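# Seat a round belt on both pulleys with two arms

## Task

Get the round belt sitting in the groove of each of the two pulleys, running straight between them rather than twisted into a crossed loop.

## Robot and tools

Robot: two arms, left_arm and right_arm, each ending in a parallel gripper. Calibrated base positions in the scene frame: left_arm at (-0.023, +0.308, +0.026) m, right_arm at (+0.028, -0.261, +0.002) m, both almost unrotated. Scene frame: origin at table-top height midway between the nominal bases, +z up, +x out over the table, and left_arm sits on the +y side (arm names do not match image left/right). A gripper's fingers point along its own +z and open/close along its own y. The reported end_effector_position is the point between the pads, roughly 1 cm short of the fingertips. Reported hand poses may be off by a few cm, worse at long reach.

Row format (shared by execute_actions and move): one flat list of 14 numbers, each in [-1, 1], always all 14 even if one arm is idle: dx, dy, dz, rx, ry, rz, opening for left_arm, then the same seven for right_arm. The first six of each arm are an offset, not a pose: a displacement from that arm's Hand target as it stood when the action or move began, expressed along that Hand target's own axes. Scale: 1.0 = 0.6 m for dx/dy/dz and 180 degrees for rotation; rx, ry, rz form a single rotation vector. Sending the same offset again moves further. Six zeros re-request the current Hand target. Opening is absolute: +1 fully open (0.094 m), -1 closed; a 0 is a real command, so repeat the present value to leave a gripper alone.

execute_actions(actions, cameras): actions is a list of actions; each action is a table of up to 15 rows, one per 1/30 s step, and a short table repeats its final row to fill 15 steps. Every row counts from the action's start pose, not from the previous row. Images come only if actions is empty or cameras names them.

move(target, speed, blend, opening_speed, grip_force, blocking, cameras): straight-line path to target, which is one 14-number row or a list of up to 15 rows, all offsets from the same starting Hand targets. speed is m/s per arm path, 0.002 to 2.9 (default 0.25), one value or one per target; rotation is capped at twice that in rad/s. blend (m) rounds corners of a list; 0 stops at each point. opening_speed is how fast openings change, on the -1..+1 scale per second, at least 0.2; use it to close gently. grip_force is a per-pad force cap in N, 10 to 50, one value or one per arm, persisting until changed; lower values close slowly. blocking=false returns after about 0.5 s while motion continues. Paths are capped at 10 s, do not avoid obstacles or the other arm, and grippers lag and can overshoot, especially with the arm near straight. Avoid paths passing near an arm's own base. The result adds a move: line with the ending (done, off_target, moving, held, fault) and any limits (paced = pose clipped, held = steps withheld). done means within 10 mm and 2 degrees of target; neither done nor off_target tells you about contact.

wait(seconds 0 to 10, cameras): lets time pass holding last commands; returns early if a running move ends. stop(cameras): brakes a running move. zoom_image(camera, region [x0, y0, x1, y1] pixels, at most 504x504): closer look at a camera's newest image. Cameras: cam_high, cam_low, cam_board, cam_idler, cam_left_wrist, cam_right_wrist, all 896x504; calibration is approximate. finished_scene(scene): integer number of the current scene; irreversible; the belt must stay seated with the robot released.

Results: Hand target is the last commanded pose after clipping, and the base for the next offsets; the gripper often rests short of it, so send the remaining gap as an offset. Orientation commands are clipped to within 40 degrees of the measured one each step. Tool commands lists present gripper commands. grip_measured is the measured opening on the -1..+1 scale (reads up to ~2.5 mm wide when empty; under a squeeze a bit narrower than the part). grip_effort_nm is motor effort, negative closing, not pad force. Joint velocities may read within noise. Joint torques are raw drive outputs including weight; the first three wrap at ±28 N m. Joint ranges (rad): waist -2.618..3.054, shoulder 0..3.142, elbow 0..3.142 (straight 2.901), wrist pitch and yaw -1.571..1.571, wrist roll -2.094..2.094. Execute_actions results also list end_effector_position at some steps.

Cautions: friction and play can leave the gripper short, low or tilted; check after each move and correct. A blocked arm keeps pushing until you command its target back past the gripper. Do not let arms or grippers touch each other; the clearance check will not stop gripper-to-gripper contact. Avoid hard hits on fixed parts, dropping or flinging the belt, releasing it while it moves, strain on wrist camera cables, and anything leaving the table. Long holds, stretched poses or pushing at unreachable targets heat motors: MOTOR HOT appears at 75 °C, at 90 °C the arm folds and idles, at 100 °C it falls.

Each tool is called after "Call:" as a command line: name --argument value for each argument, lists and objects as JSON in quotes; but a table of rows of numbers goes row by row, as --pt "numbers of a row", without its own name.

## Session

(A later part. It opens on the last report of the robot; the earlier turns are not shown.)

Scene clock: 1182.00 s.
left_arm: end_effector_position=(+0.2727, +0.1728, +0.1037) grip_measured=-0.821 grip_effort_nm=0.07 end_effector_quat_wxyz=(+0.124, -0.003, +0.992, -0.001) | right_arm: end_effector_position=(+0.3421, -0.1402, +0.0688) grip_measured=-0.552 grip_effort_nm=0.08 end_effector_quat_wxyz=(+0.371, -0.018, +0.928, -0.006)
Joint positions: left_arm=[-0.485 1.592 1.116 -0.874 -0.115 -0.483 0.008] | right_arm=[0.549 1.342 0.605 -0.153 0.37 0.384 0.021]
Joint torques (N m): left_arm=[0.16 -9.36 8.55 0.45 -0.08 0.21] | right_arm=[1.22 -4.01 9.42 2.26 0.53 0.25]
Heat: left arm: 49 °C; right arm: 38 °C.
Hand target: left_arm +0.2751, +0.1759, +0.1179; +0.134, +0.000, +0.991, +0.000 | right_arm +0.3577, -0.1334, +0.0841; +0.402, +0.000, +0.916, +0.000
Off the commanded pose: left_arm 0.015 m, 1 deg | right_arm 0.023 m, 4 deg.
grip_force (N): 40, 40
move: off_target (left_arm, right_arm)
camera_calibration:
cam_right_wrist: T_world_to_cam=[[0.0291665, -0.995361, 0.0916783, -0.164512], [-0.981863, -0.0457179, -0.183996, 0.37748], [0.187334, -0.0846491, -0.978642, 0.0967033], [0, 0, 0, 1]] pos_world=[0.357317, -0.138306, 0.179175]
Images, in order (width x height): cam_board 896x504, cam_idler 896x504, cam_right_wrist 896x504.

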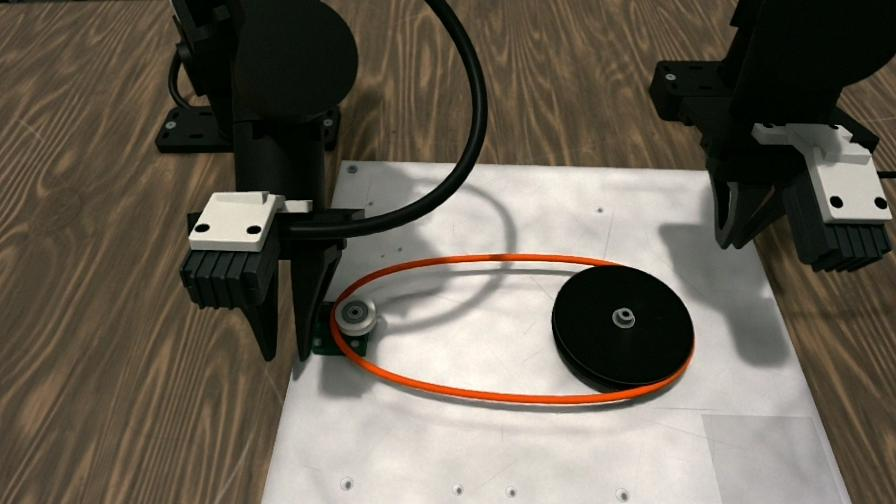

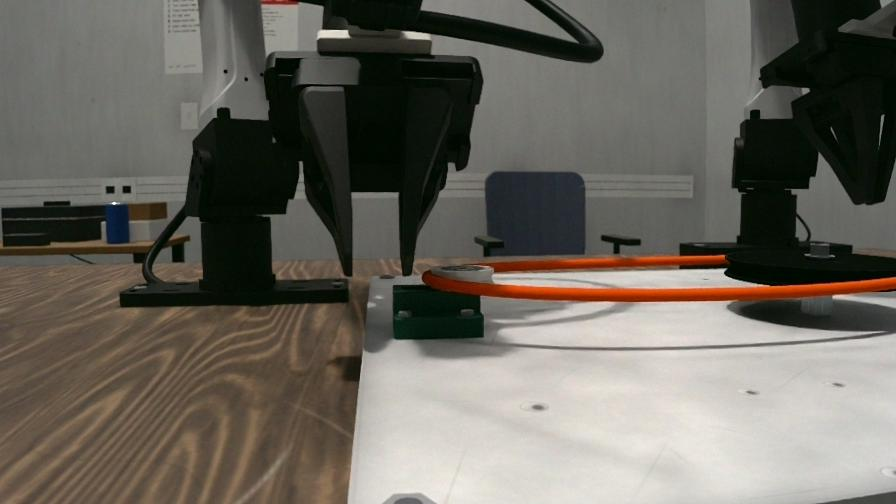

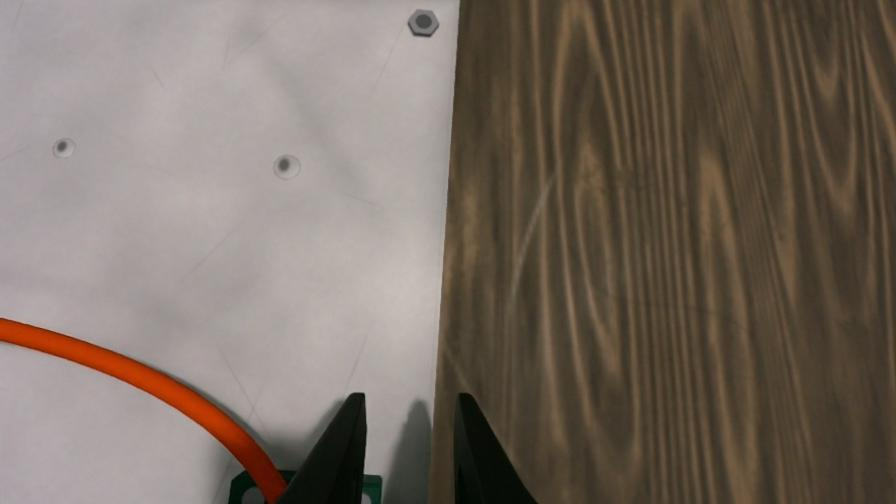

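Call:
move --target '[0,0,0,0,0,0,-0.82,-0.0275,-0.05,-0.0932,0,0,0,-0.55]' --speed 0.1 --cameras '["all"]'

Call:
zoom_image --camera "cam_idler" --region '[390, 220, 570, 320]'

Call:
zoom_image --camera "cam_board" --region '[290, 260, 410, 370]'

Call:
zoom_image --camera "cam_idler" --region '[640, 200, 896, 340]'

Call:
zoom_image --camera "cam_board" --region '[530, 240, 720, 410]'

Scene clock: 1194.77 s.
left_arm: end_effector_position=(+0.2727, +0.1728, +0.1037) grip_measured=-0.821 grip_effort_nm=0.07 end_effector_quat_wxyz=(+0.124, -0.003, +0.992, -0.001) | right_arm: end_effector_position=(+0.3291, -0.1602, +0.1272) grip_measured=-0.552 grip_effort_nm=0.08 end_effector_quat_wxyz=(+0.408, +0.003, +0.913, +0.008)
Joint positions: left_arm=[-0.485 1.592 1.116 -0.874 -0.115 -0.483 0.008] | right_arm=[0.516 1.099 0.643 -0.341 0.37 0.376 0.021]
Joint torques (N m): left_arm=[0.02 -9.21 8.69 0.42 -0.07 0.24] | right_arm=[0.01 -4.55 10.03 1.36 0.19 -0.1]
Heat: left arm: 49 °C; right arm: 38 °C.
Hand target: left_arm +0.2751, +0.1759, +0.1179; +0.134, +0.000, +0.991, +0.000 | right_arm +0.3277, -0.1635, +0.1341; +0.402, +0.000, +0.916, +0.000
Off the commanded pose: left_arm 0.015 m, 1 deg | right_arm 0.008 m, 1 deg.
grip_force (N): 40, 40
move: off_target (left_arm)
camera_calibration:
cam_left_wrist: T_world_to_cam=[[0.0455993, -0.996784, 0.065893, 0.144252], [-0.95566, -0.0243183, 0.293465, 0.275138], [-0.290919, -0.0763531, -0.953696, 0.28878], [0, 0, 0, 1]] pos_world=[0.340372, 0.172528, 0.18516]
cam_right_wrist: T_world_to_cam=[[-0.00383855, -0.998668, 0.0514609, -0.174056], [-0.965127, -0.00977056, -0.261601, 0.384721], [0.261755, -0.0506705, -0.963803, 0.133625], [0, 0, 0, 1]] pos_world=[0.335659, -0.163294, 0.238388]

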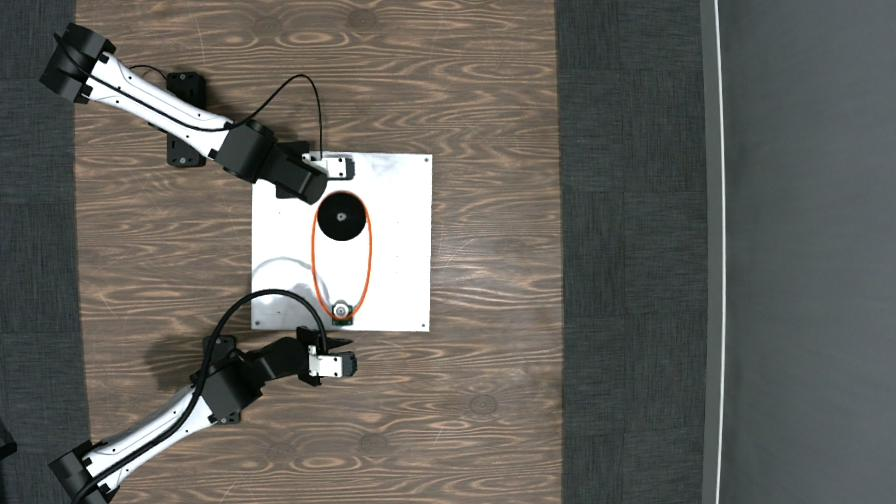

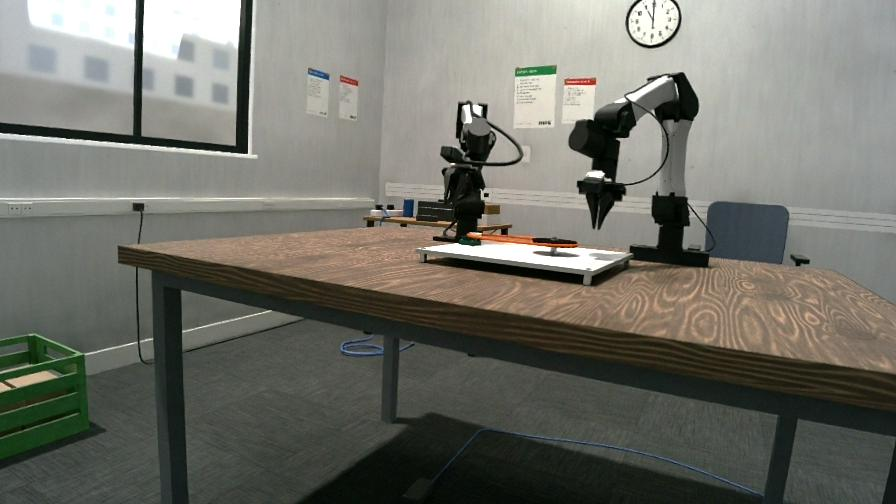

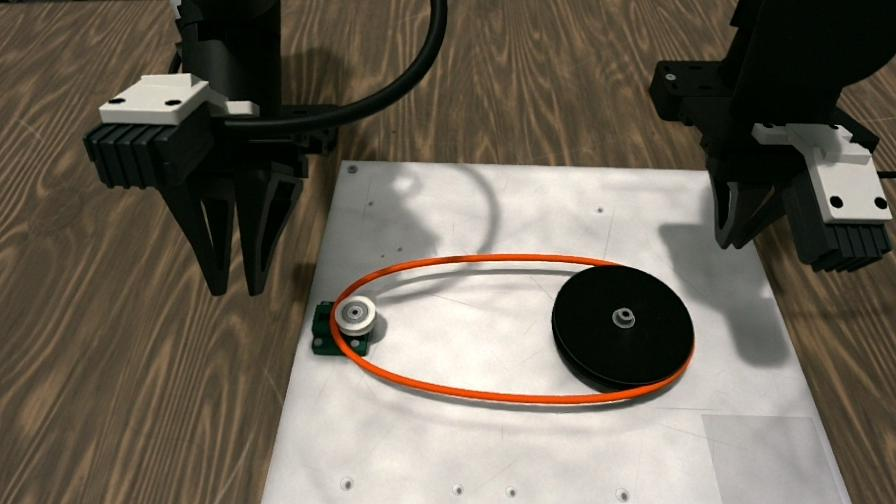

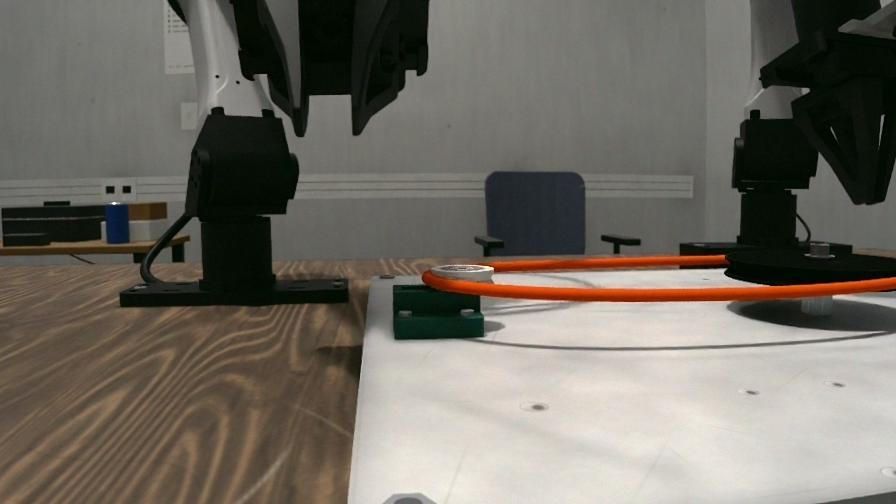

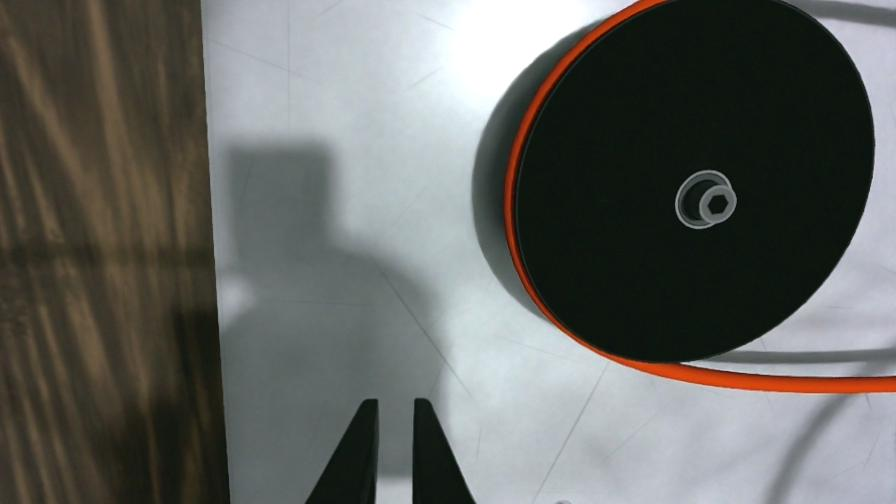

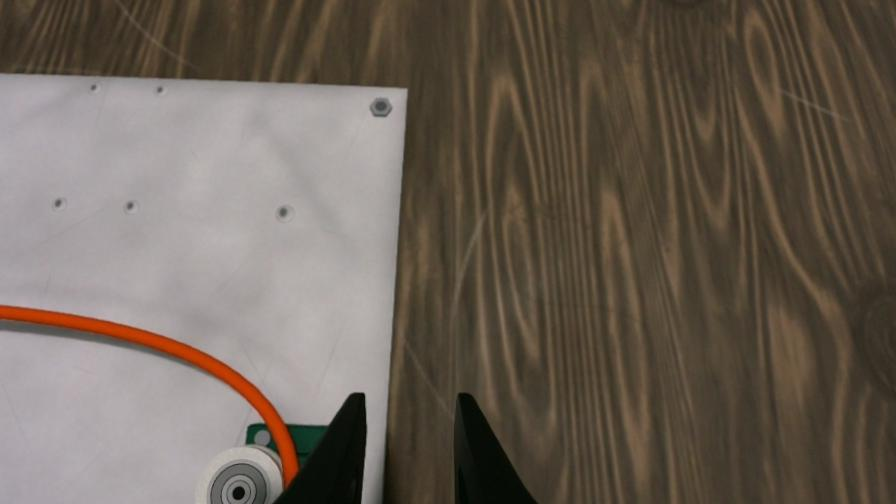

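Scaled by 2.800 from the camera's 896x504 image, which has a finer 1280x720 frame.

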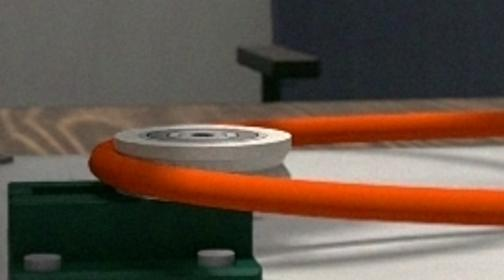

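Scaled by 4.200 from the camera's 896x504 image, which has a finer 1280x720 frame.

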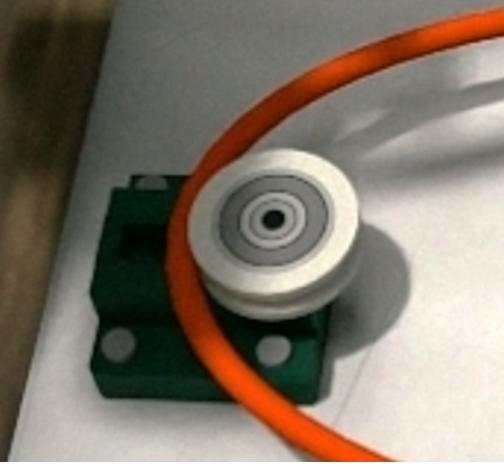

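Scaled by 1.969 from the camera's 896x504 image, which has a finer 1280x720 frame.

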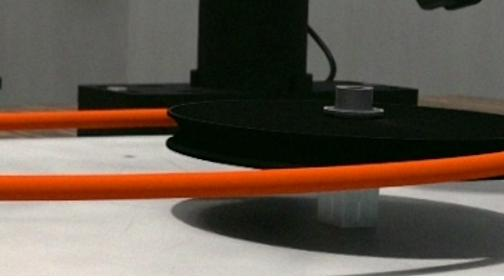

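Scaled by 2.653 from the camera's 896x504 image, which has a finer 1280x720 frame.

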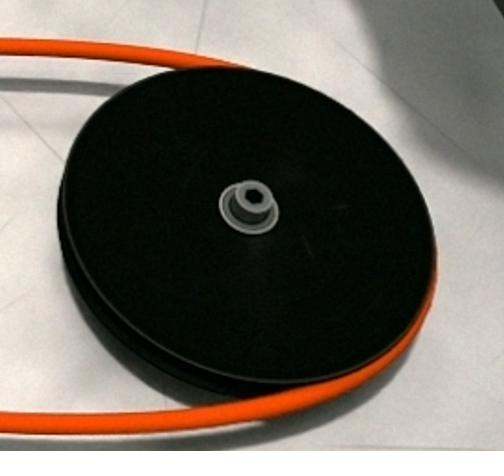

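Call:
move --target '[0,0,0,0,0,0,-0.82,0.0426,0.1525,-0.0242,0,0.097,0,-1]' --speed 0.12 --cameras '["cam_idler","cam_board","cam_right_wrist"]'

Scene clock: 1251.83 s.
left_arm: end_effector_position=(+0.2727, +0.1728, +0.1037) grip_measured=-0.821 grip_effort_nm=0.07 end_effector_quat_wxyz=(+0.124, -0.003, +0.992, -0.001) | right_arm: end_effector_position=(+0.3020, -0.0735, +0.1234) grip_measured=-0.993 grip_effort_nm=-0.42 end_effector_quat_wxyz=(+0.270, -0.005, +0.963, +0.004)
Joint positions: left_arm=[-0.485 1.592 1.116 -0.874 -0.115 -0.483 0.008] | right_arm=[0.784 1.427 1.041 -0.774 0.37 0.701 0]
Joint torques (N m): left_arm=[0.23 -9.28 8.5 0.45 -0.03 0.2] | right_arm=[0.94 -4.94 9.55 0.86 0.2 0.27]
Heat: left arm: 49 °C; right arm: 45 °C.
Hand target: left_arm +0.2751, +0.1759, +0.1179; +0.134, +0.000, +0.991, +0.000 | right_arm +0.2996, -0.0721, +0.1250; +0.258, +0.000, +0.966, +0.000
Off the commanded pose: left_arm 0.015 m, 1 deg | right_arm 0.003 m, 1 deg.
grip_force (N): 40, 40
move: off_target (left_arm)
camera_calibration:
cam_right_wrist: T_world_to_cam=[[0.027179, -0.997772, 0.0609311, -0.0977546], [-0.999245, -0.0254249, 0.029382, 0.331707], [-0.0277674, -0.0616836, -0.997709, 0.232285], [0, 0, 0, 1]] pos_world=[0.340563, -0.074775, 0.227963]
Images, in order (width x height): cam_board 896x504, cam_idler 896x504, cam_right_wrist 896x504.

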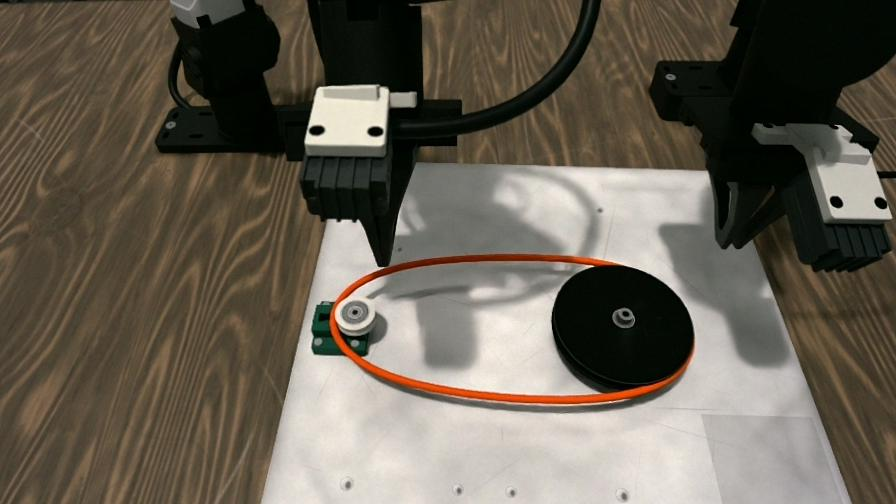

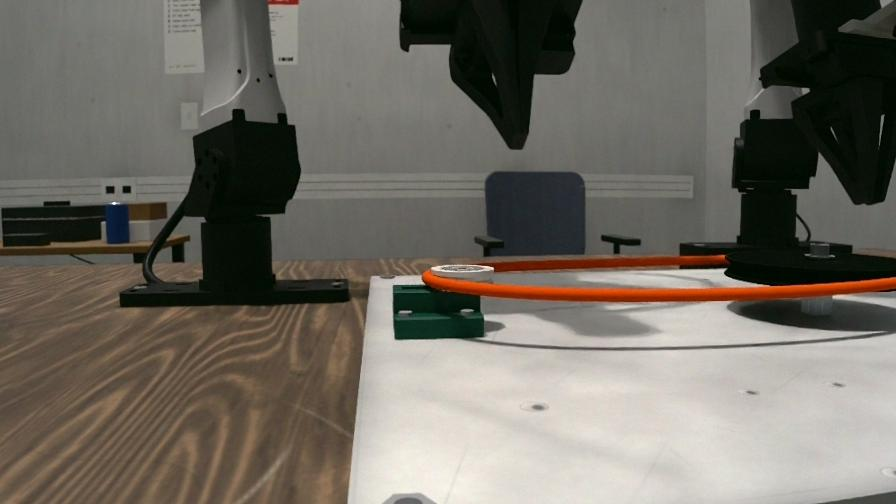

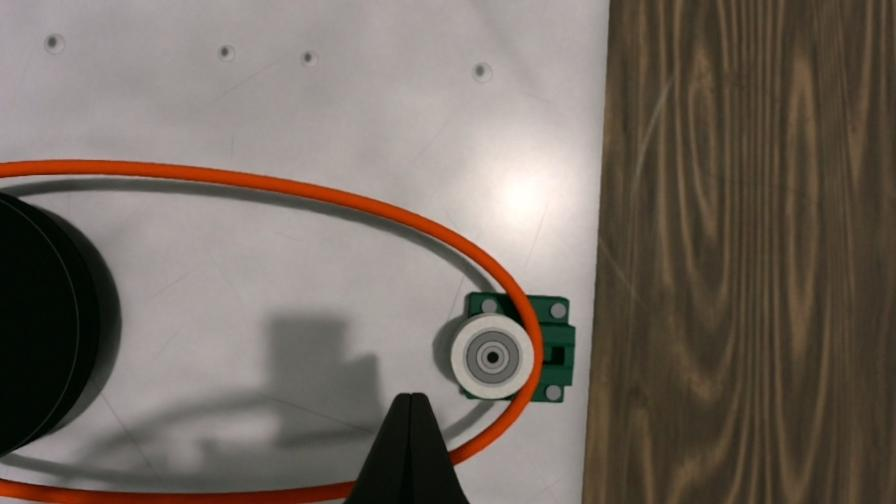

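Call:
move --target '[0,0,0,0,0,0,-0.82,0.0733,0.0067,0.0924,0,0,0,-1]' --speed 0.08 --cameras '["cam_idler","cam_board","cam_right_wrist"]'

Call:
zoom_image --camera "cam_idler" --region '[400, 220, 580, 320]'

Scene clock: 1268.47 s.
left_arm: end_effector_position=(+0.2727, +0.1728, +0.1037) grip_measured=-0.821 grip_effort_nm=0.07 end_effector_quat_wxyz=(+0.124, -0.003, +0.992, -0.001) | right_arm: end_effector_position=(+0.2861, -0.0725, +0.0597) grip_measured=-0.993 grip_effort_nm=-0.42 end_effector_quat_wxyz=(+0.249, -0.010, +0.968, -0.007)
Joint positions: left_arm=[-0.485 1.592 1.116 -0.874 -0.115 -0.483 0.008] | right_arm=[0.823 1.493 0.859 -0.587 0.37 0.743 0]
Joint torques (N m): left_arm=[0.29 -9.33 8.51 0.39 -0.1 0.25] | right_arm=[1.07 -5.27 5.22 1.67 0.35 0.25]
Heat: left arm: 49 °C; right arm: 44 °C.
Hand target: left_arm +0.2751, +0.1759, +0.1179; +0.134, +0.000, +0.991, +0.000 | right_arm +0.2892, -0.0679, +0.0551; +0.259, +0.000, +0.966, +0.000
Off the commanded pose: left_arm 0.015 m, 1 deg | right_arm 0.007 m, 2 deg.
grip_force (N): 40, 40
move: off_target (left_arm)
camera_calibration:
cam_right_wrist: T_world_to_cam=[[0.0325052, -0.995985, 0.0834163, -0.0952184], [-0.997025, -0.0264762, 0.0723921, 0.314459], [-0.0698928, -0.0855212, -0.993882, 0.178374], [0, 0, 0, 1]] pos_world=[0.329086, -0.0712556, 0.162461]
Images, in order (width x height): cam_board 896x504, cam_idler 896x504, cam_right_wrist 896x504.

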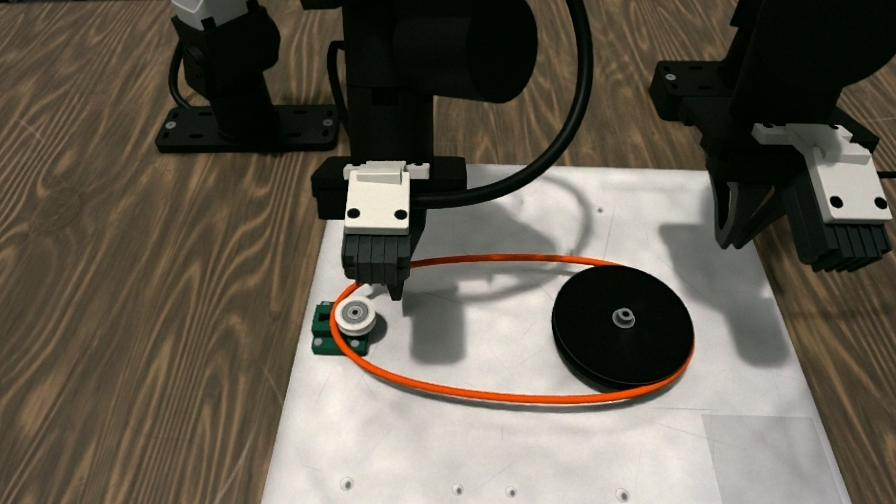

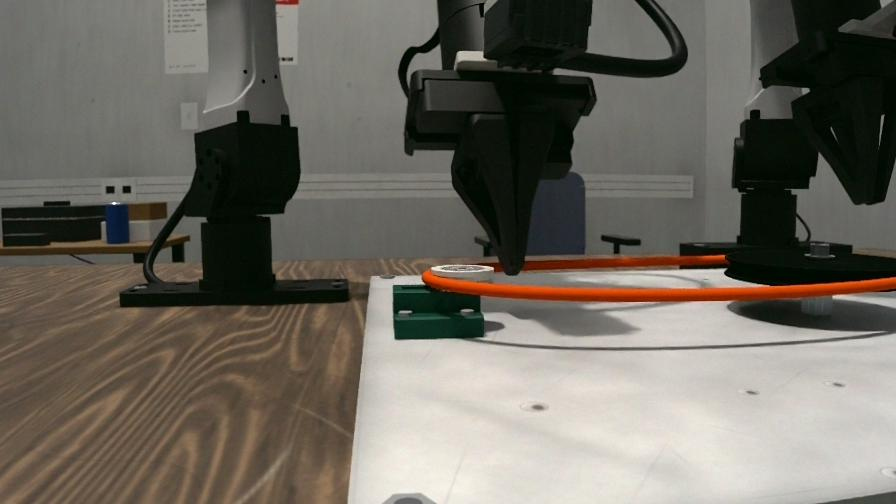

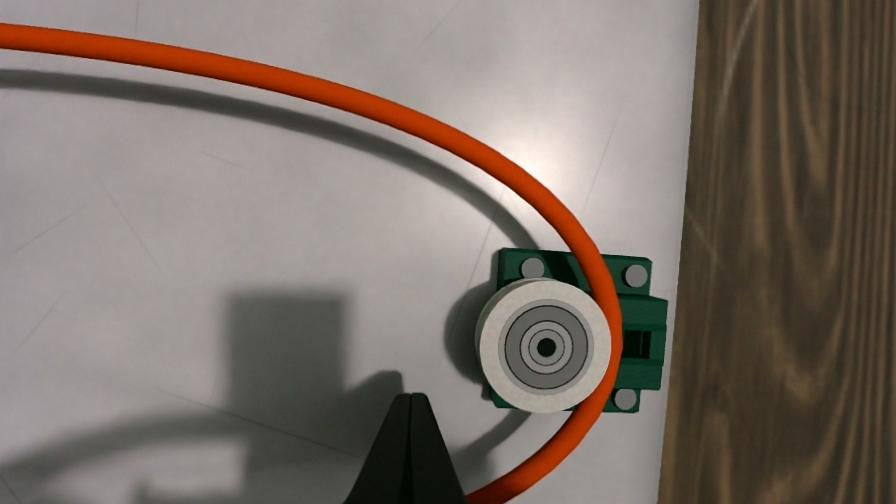

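Scaled by 2.800 from the camera's 896x504 image, which has a finer 1280x720 frame.

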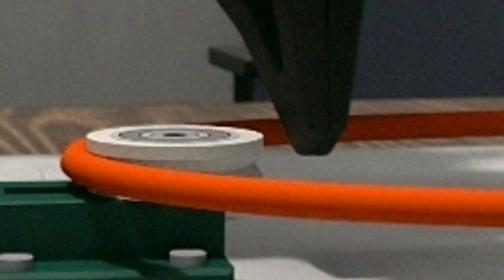

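Call:
move --target '[0,0,0,0,0,0,-0.82,-0.0098,0,0.0114,0,0,0,-1]' --speed 0.06 --cameras '["cam_idler","cam_right_wrist"]'

Call:
zoom_image --camera "cam_idler" --region '[400, 220, 580, 320]'

Scene clock: 1277.07 s.
left_arm: end_effector_position=(+0.2727, +0.1728, +0.1037) grip_measured=-0.821 grip_effort_nm=0.07 end_effector_quat_wxyz=(+0.124, -0.003, +0.992, -0.001) | right_arm: end_effector_position=(+0.2907, -0.0721, +0.0545) grip_measured=-0.993 grip_effort_nm=-0.42 end_effector_quat_wxyz=(+0.249, -0.005, +0.968, -0.008)
Joint positions: left_arm=[-0.485 1.592 1.116 -0.874 -0.115 -0.483 0.008] | right_arm=[0.813 1.517 0.859 -0.562 0.37 0.743 0]
Joint torques (N m): left_arm=[0.02 -9.28 8.51 0.45 -0.1 0.18] | right_arm=[-0.02 -5.34 6.02 1.68 0.27 -0.02]
Heat: left arm: 49 °C; right arm: 42 °C.
Hand target: left_arm +0.2751, +0.1759, +0.1179; +0.134, +0.000, +0.991, +0.000 | right_arm +0.2978, -0.0679, +0.0521; +0.259, +0.000, +0.966, +0.000
Off the commanded pose: left_arm 0.015 m, 1 deg | right_arm 0.009 m, 2 deg.
grip_force (N): 40, 40
move: off_target (left_arm)
camera_calibration:
cam_right_wrist: T_world_to_cam=[[0.0225829, -0.996285, 0.0831023, -0.0916848], [-0.99726, -0.0165914, 0.0720948, 0.320239], [-0.0704481, -0.0845027, -0.99393, 0.173884], [0, 0, 0, 1]] pos_world=[0.333682, -0.0713373, 0.157361]
Images, in order (width x height): cam_idler 896x504, cam_right_wrist 896x504.

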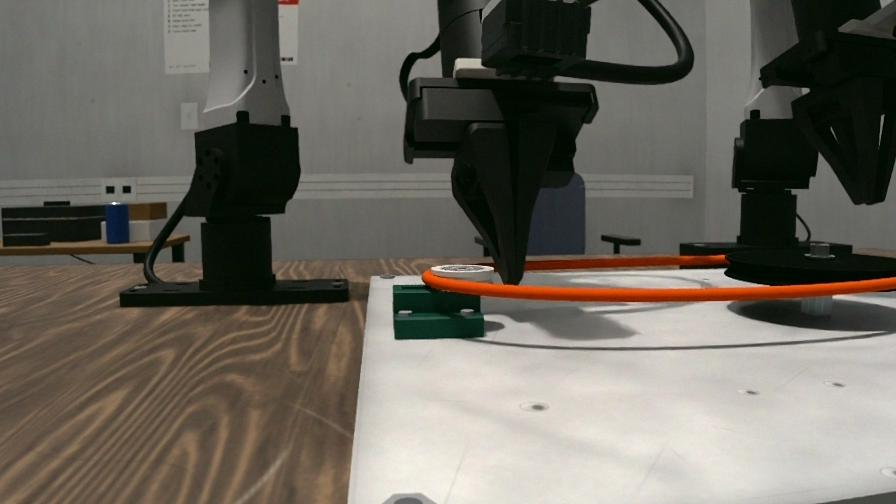

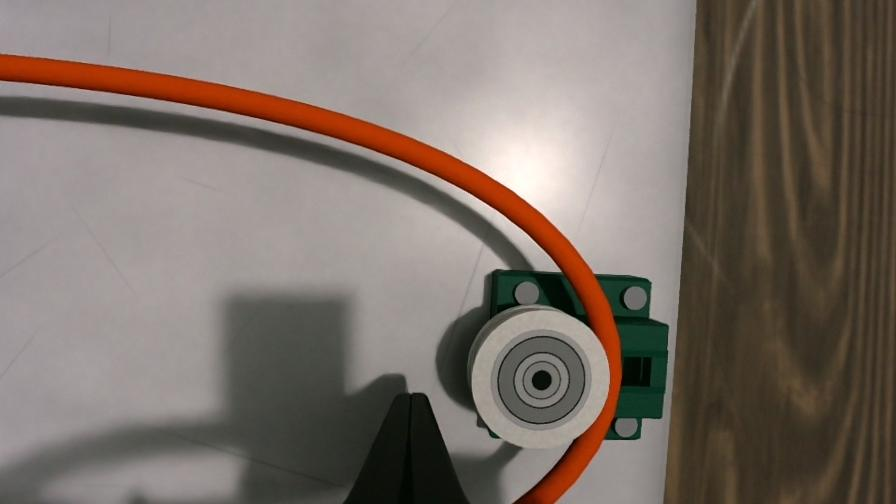

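Scaled by 2.800 from the camera's 896x504 image, which has a finer 1280x720 frame.

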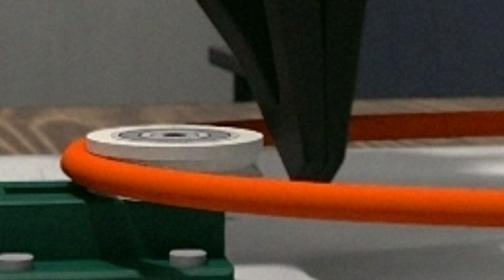

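Call:
move --target '[0,0,0,0,0,0,-0.82,0,-0.0333,0,0,0,0,-1]' --speed 0.03 --cameras '["cam_idler","cam_right_wrist"]'

Call:
zoom_image --camera "cam_idler" --region '[400, 220, 580, 320]'

Scene clock: 1290.67 s.
left_arm: end_effector_position=(+0.2727, +0.1728, +0.1037) grip_measured=-0.821 grip_effort_nm=0.07 end_effector_quat_wxyz=(+0.124, -0.003, +0.992, -0.001) | right_arm: end_effector_position=(+0.2923, -0.0847, +0.0477) grip_measured=-0.993 grip_effort_nm=-0.42 end_effector_quat_wxyz=(+0.244, -0.008, +0.970, -0.008)
Joint positions: left_arm=[-0.485 1.592 1.116 -0.874 -0.115 -0.483 0.008] | right_arm=[0.769 1.499 0.816 -0.529 0.347 0.695 0]
Joint torques (N m): left_arm=[0.12 -9.59 8.5 0.41 -0.06 0.2] | right_arm=[-0.91 -9.09 4.89 1.53 0.29 -0.1]
Heat: left arm: 49 °C; right arm: 41 °C.
Hand target: left_arm +0.2751, +0.1759, +0.1179; +0.134, +0.000, +0.991, +0.000 | right_arm +0.2978, -0.0879, +0.0521; +0.259, +0.000, +0.966, +0.000
Off the commanded pose: left_arm 0.015 m, 1 deg | right_arm 0.008 m, 2 deg.
grip_force (N): 40, 40
move: off_target (left_arm)
camera_calibration:
cam_right_wrist: T_world_to_cam=[[0.0297168, -0.995975, 0.0845637, -0.1058], [-0.996336, -0.0227276, 0.0824451, 0.320827], [-0.0801913, -0.0867039, -0.993001, 0.168867], [0, 0, 0, 1]] pos_world=[0.336338, -0.0834406, 0.150182]
Images, in order (width x height): cam_idler 896x504, cam_right_wrist 896x504.

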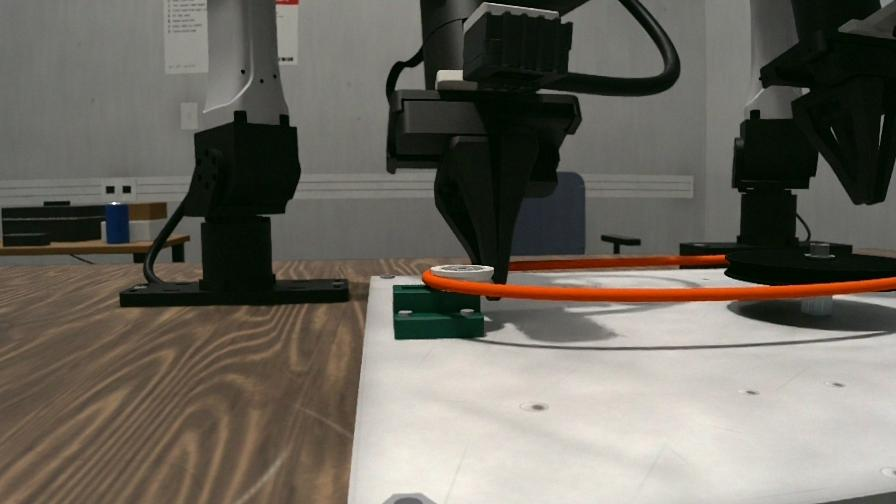

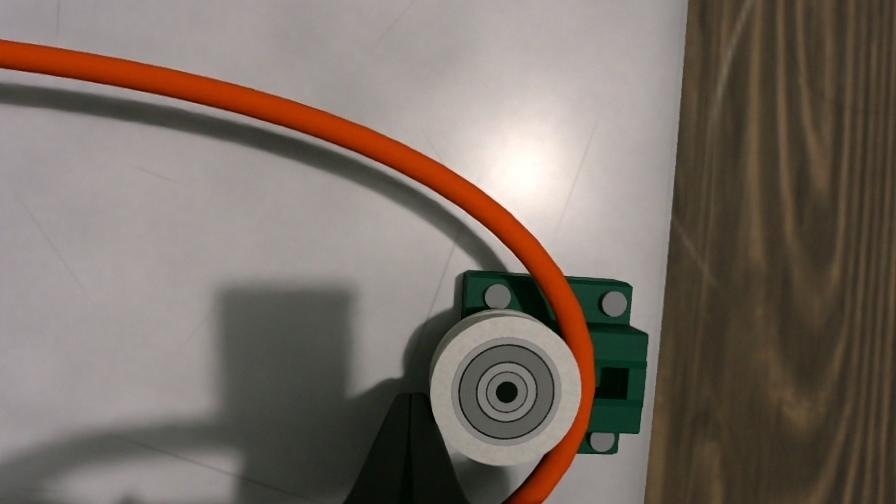

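Scaled by 2.800 from the camera's 896x504 image, which has a finer 1280x720 frame.

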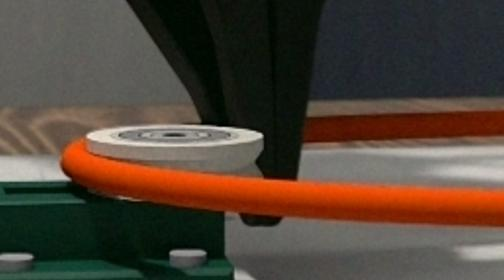

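Call:
move --target '[0,0,0,0,0,0,-0.82,-0.0033,-0.02,-0.0058,0,0,0,-1]' --speed 0.03 --cameras '["cam_idler","cam_right_wrist"]'

Call:
zoom_image --camera "cam_idler" --region '[400, 220, 580, 320]'

Scene clock: 1299.77 s.
left_arm: end_effector_position=(+0.2727, +0.1728, +0.1037) grip_measured=-0.821 grip_effort_nm=0.07 end_effector_quat_wxyz=(+0.124, -0.003, +0.992, -0.001) | right_arm: end_effector_position=(+0.2902, -0.0889, +0.0511) grip_measured=-0.993 grip_effort_nm=-0.42 end_effector_quat_wxyz=(+0.240, -0.013, +0.971, +0.008)
Joint positions: left_arm=[-0.485 1.592 1.116 -0.874 -0.115 -0.483 0.008] | right_arm=[0.742 1.457 0.793 -0.526 0.306 0.661 0]
Joint torques (N m): left_arm=[-0.02 -9.37 8.58 0.43 -0.09 0.21] | right_arm=[-1.52 -8.76 5.07 1.45 0.54 -0.1]
Heat: left arm: 49 °C; right arm: 40 °C.
Hand target: left_arm +0.2751, +0.1759, +0.1179; +0.134, +0.000, +0.991, +0.000 | right_arm +0.2978, -0.0999, +0.0561; +0.259, +0.000, +0.966, +0.000
Off the commanded pose: left_arm 0.015 m, 1 deg | right_arm 0.014 m, 3 deg.
grip_force (N): 40, 40
move: off_target (left_arm, right_arm)
camera_calibration:
cam_right_wrist: T_world_to_cam=[[0.0480619, -0.997254, 0.0563456, -0.114312], [-0.994901, -0.0427886, 0.0913253, 0.315662], [-0.0886636, -0.0604475, -0.994226, 0.176497], [0, 0, 0, 1]] pos_world=[0.335196, -0.0898225, 0.153091]
Images, in order (width x height): cam_idler 896x504, cam_right_wrist 896x504.

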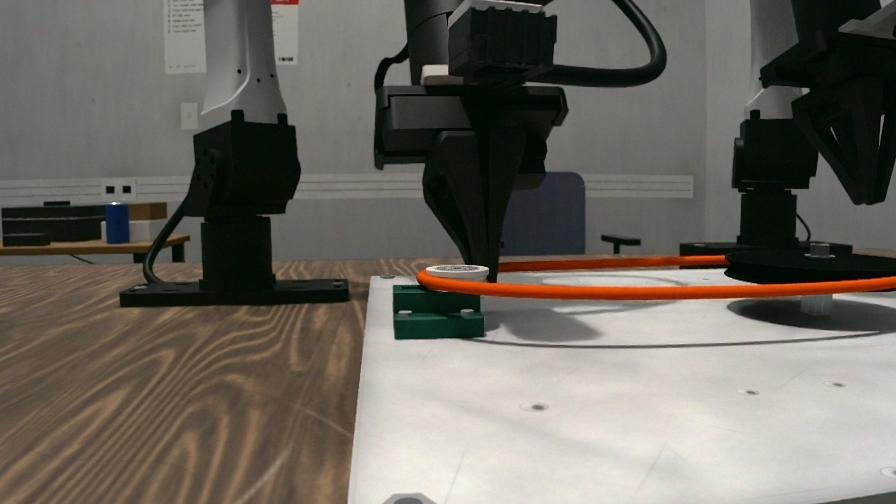

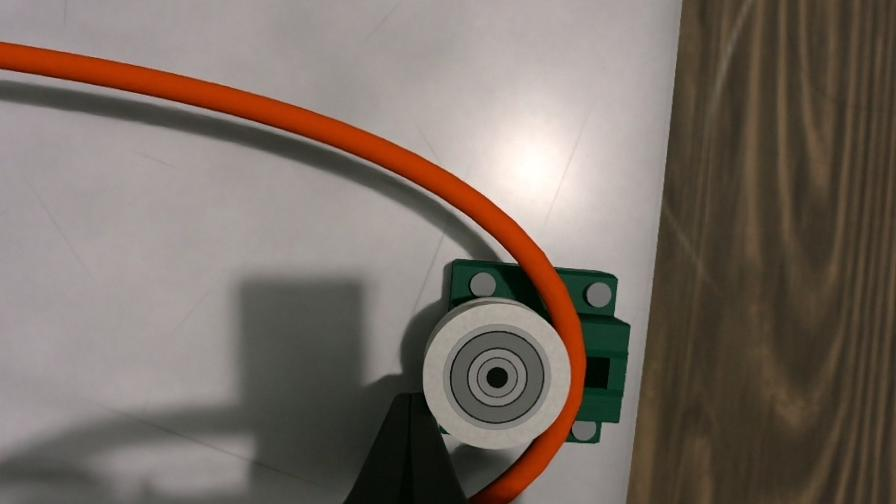

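Scaled by 2.800 from the camera's 896x504 image, which has a finer 1280x720 frame.

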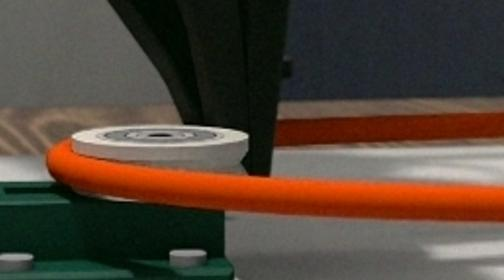

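Call:
move --target '[0,0,0,0,0,0,-0.82,-0.003,-0.02,0.002,0,0,0,-1]' --speed 0.03 --cameras '["cam_idler","cam_right_wrist"]'

Call:
zoom_image --camera "cam_idler" --region '[400, 220, 580, 320]'

Scene clock: 1306.67 s.
left_arm: end_effector_position=(+0.2727, +0.1728, +0.1037) grip_measured=-0.821 grip_effort_nm=0.07 end_effector_quat_wxyz=(+0.124, -0.003, +0.992, -0.001) | right_arm: end_effector_position=(+0.2885, -0.0935, +0.0511) grip_measured=-0.993 grip_effort_nm=-0.42 end_effector_quat_wxyz=(+0.232, -0.021, +0.972, +0.022)
Joint positions: left_arm=[-0.485 1.592 1.116 -0.874 -0.115 -0.483 0.008] | right_arm=[0.709 1.427 0.771 -0.518 0.258 0.62 0]
Joint torques (N m): left_arm=[0.17 -9.39 8.49 0.44 -0.08 0.2] | right_arm=[-2.24 -8.28 4.89 1.5 0.81 -0.08]
Heat: left arm: 49 °C; right arm: 40 °C.
Hand target: left_arm +0.2751, +0.1759, +0.1179; +0.134, +0.000, +0.991, +0.000 | right_arm +0.2999, -0.1120, +0.0559; +0.259, +0.000, +0.966, +0.000
Off the commanded pose: left_arm 0.015 m, 1 deg | right_arm 0.022 m, 5 deg.
grip_force (N): 40, 40
move: off_target (left_arm, right_arm)
camera_calibration:
cam_right_wrist: T_world_to_cam=[[0.0703197, -0.997028, 0.0314779, -0.12387], [-0.992091, -0.0666127, 0.106389, 0.309958], [-0.103976, -0.0387101, -0.993826, 0.182513], [0, 0, 0, 1]] pos_world=[0.335194, -0.0957896, 0.15231]
Images, in order (width x height): cam_idler 896x504, cam_right_wrist 896x504.

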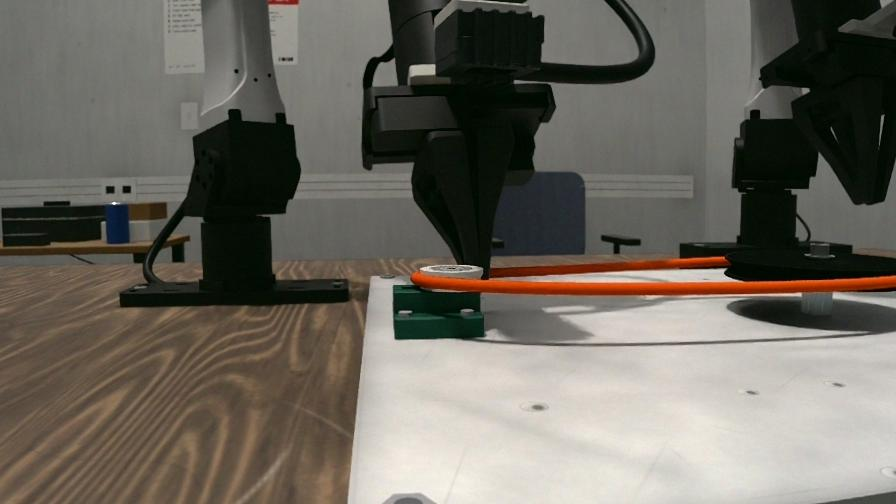

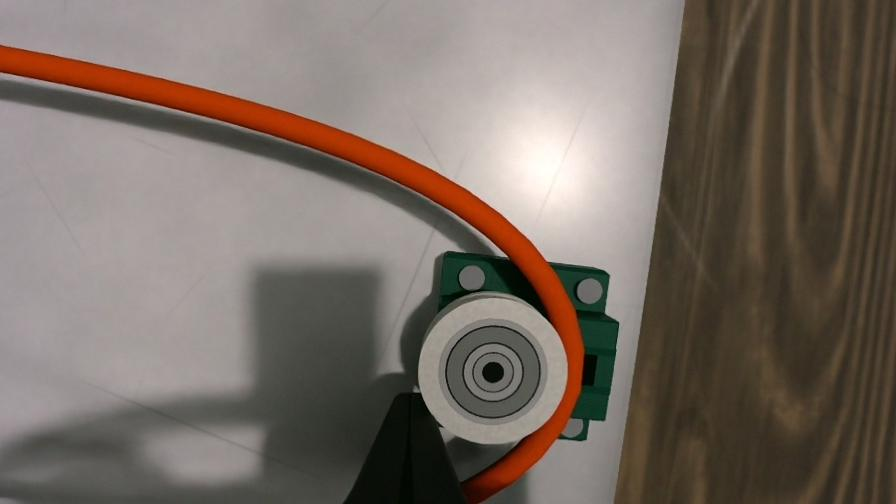

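Scaled by 2.800 from the camera's 896x504 image, which has a finer 1280x720 frame.

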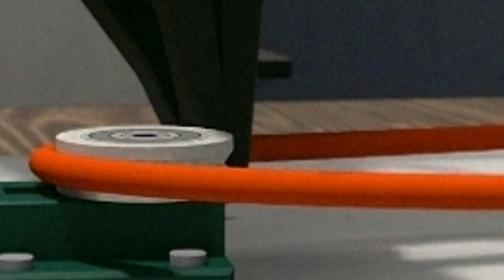

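Call:
move --target '[0,0,0,0,0,0,-0.82,-0.002,-0.02,0,0,0,0,-1]' --speed 0.03 --cameras '["cam_idler","cam_right_wrist","cam_board"]'

Call:
zoom_image --camera "cam_idler" --region '[400, 220, 580, 320]'

Scene clock: 1315.13 s.
left_arm: end_effector_position=(+0.2727, +0.1728, +0.1037) grip_measured=-0.821 grip_effort_nm=0.07 end_effector_quat_wxyz=(+0.124, -0.003, +0.992, -0.001) | right_arm: end_effector_position=(+0.2865, -0.0988, +0.0527) grip_measured=-0.993 grip_effort_nm=-0.41 end_effector_quat_wxyz=(+0.228, -0.027, +0.973, +0.037)
Joint positions: left_arm=[-0.485 1.592 1.116 -0.874 -0.115 -0.483 0.008] | right_arm=[0.676 1.39 0.747 -0.512 0.215 0.582 0]
Joint torques (N m): left_arm=[0.09 -9.39 8.75 0.46 -0.04 0.21] | right_arm=[-2.88 -7.42 5.08 1.49 1.04 -0.09]
Heat: left arm: 49 °C; right arm: 39 °C.
Hand target: left_arm +0.2751, +0.1759, +0.1179; +0.134, +0.000, +0.991, +0.000 | right_arm +0.3009, -0.1239, +0.0565; +0.259, +0.000, +0.966, +0.000
Off the commanded pose: left_arm 0.015 m, 1 deg | right_arm 0.029 m, 6 deg.
grip_force (N): 40, 40
move: off_target (left_arm, right_arm)
camera_calibration:
cam_right_wrist: T_world_to_cam=[[0.0888708, -0.996028, 0.00543415, -0.13287], [-0.989769, -0.0876983, 0.112541, 0.304356], [-0.111617, -0.0153801, -0.993632, 0.188136], [0, 0, 0, 1]] pos_world=[0.33405, -0.102758, 0.153407]
Images, in order (width x height): cam_board 896x504, cam_idler 896x504, cam_right_wrist 896x504.

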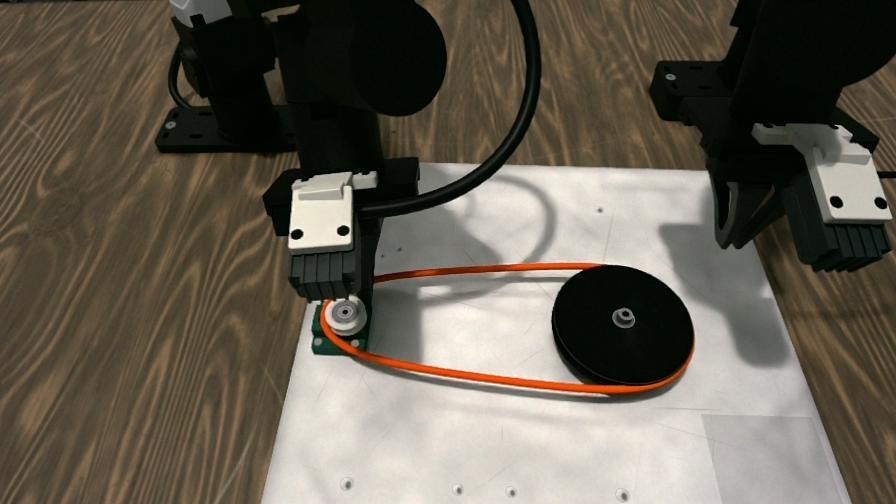

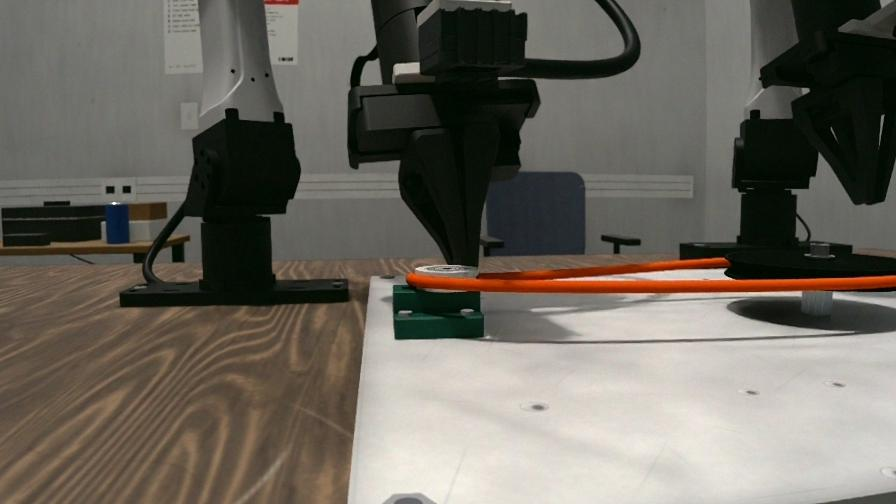

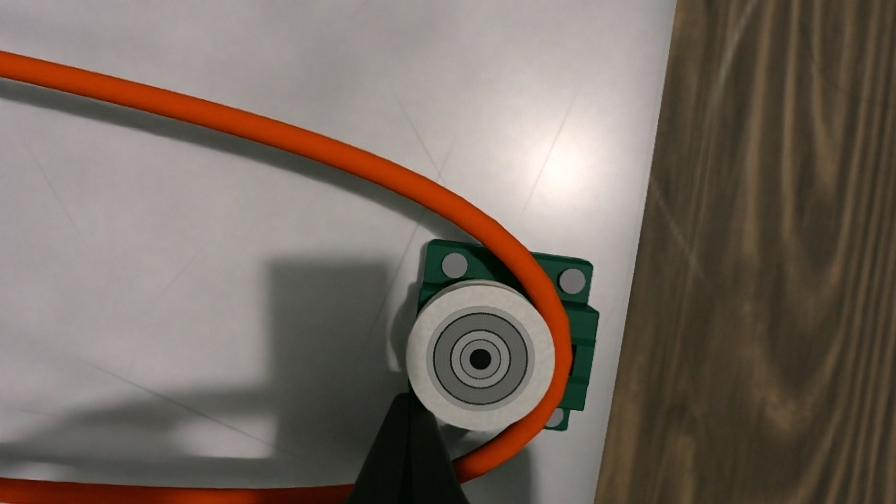

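Scaled by 2.800 from the camera's 896x504 image, which has a finer 1280x720 frame.

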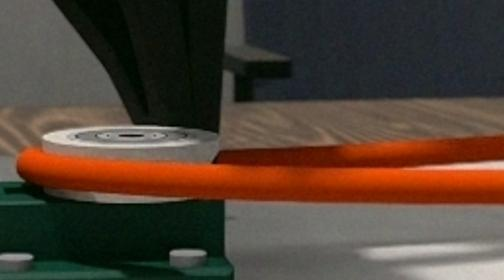

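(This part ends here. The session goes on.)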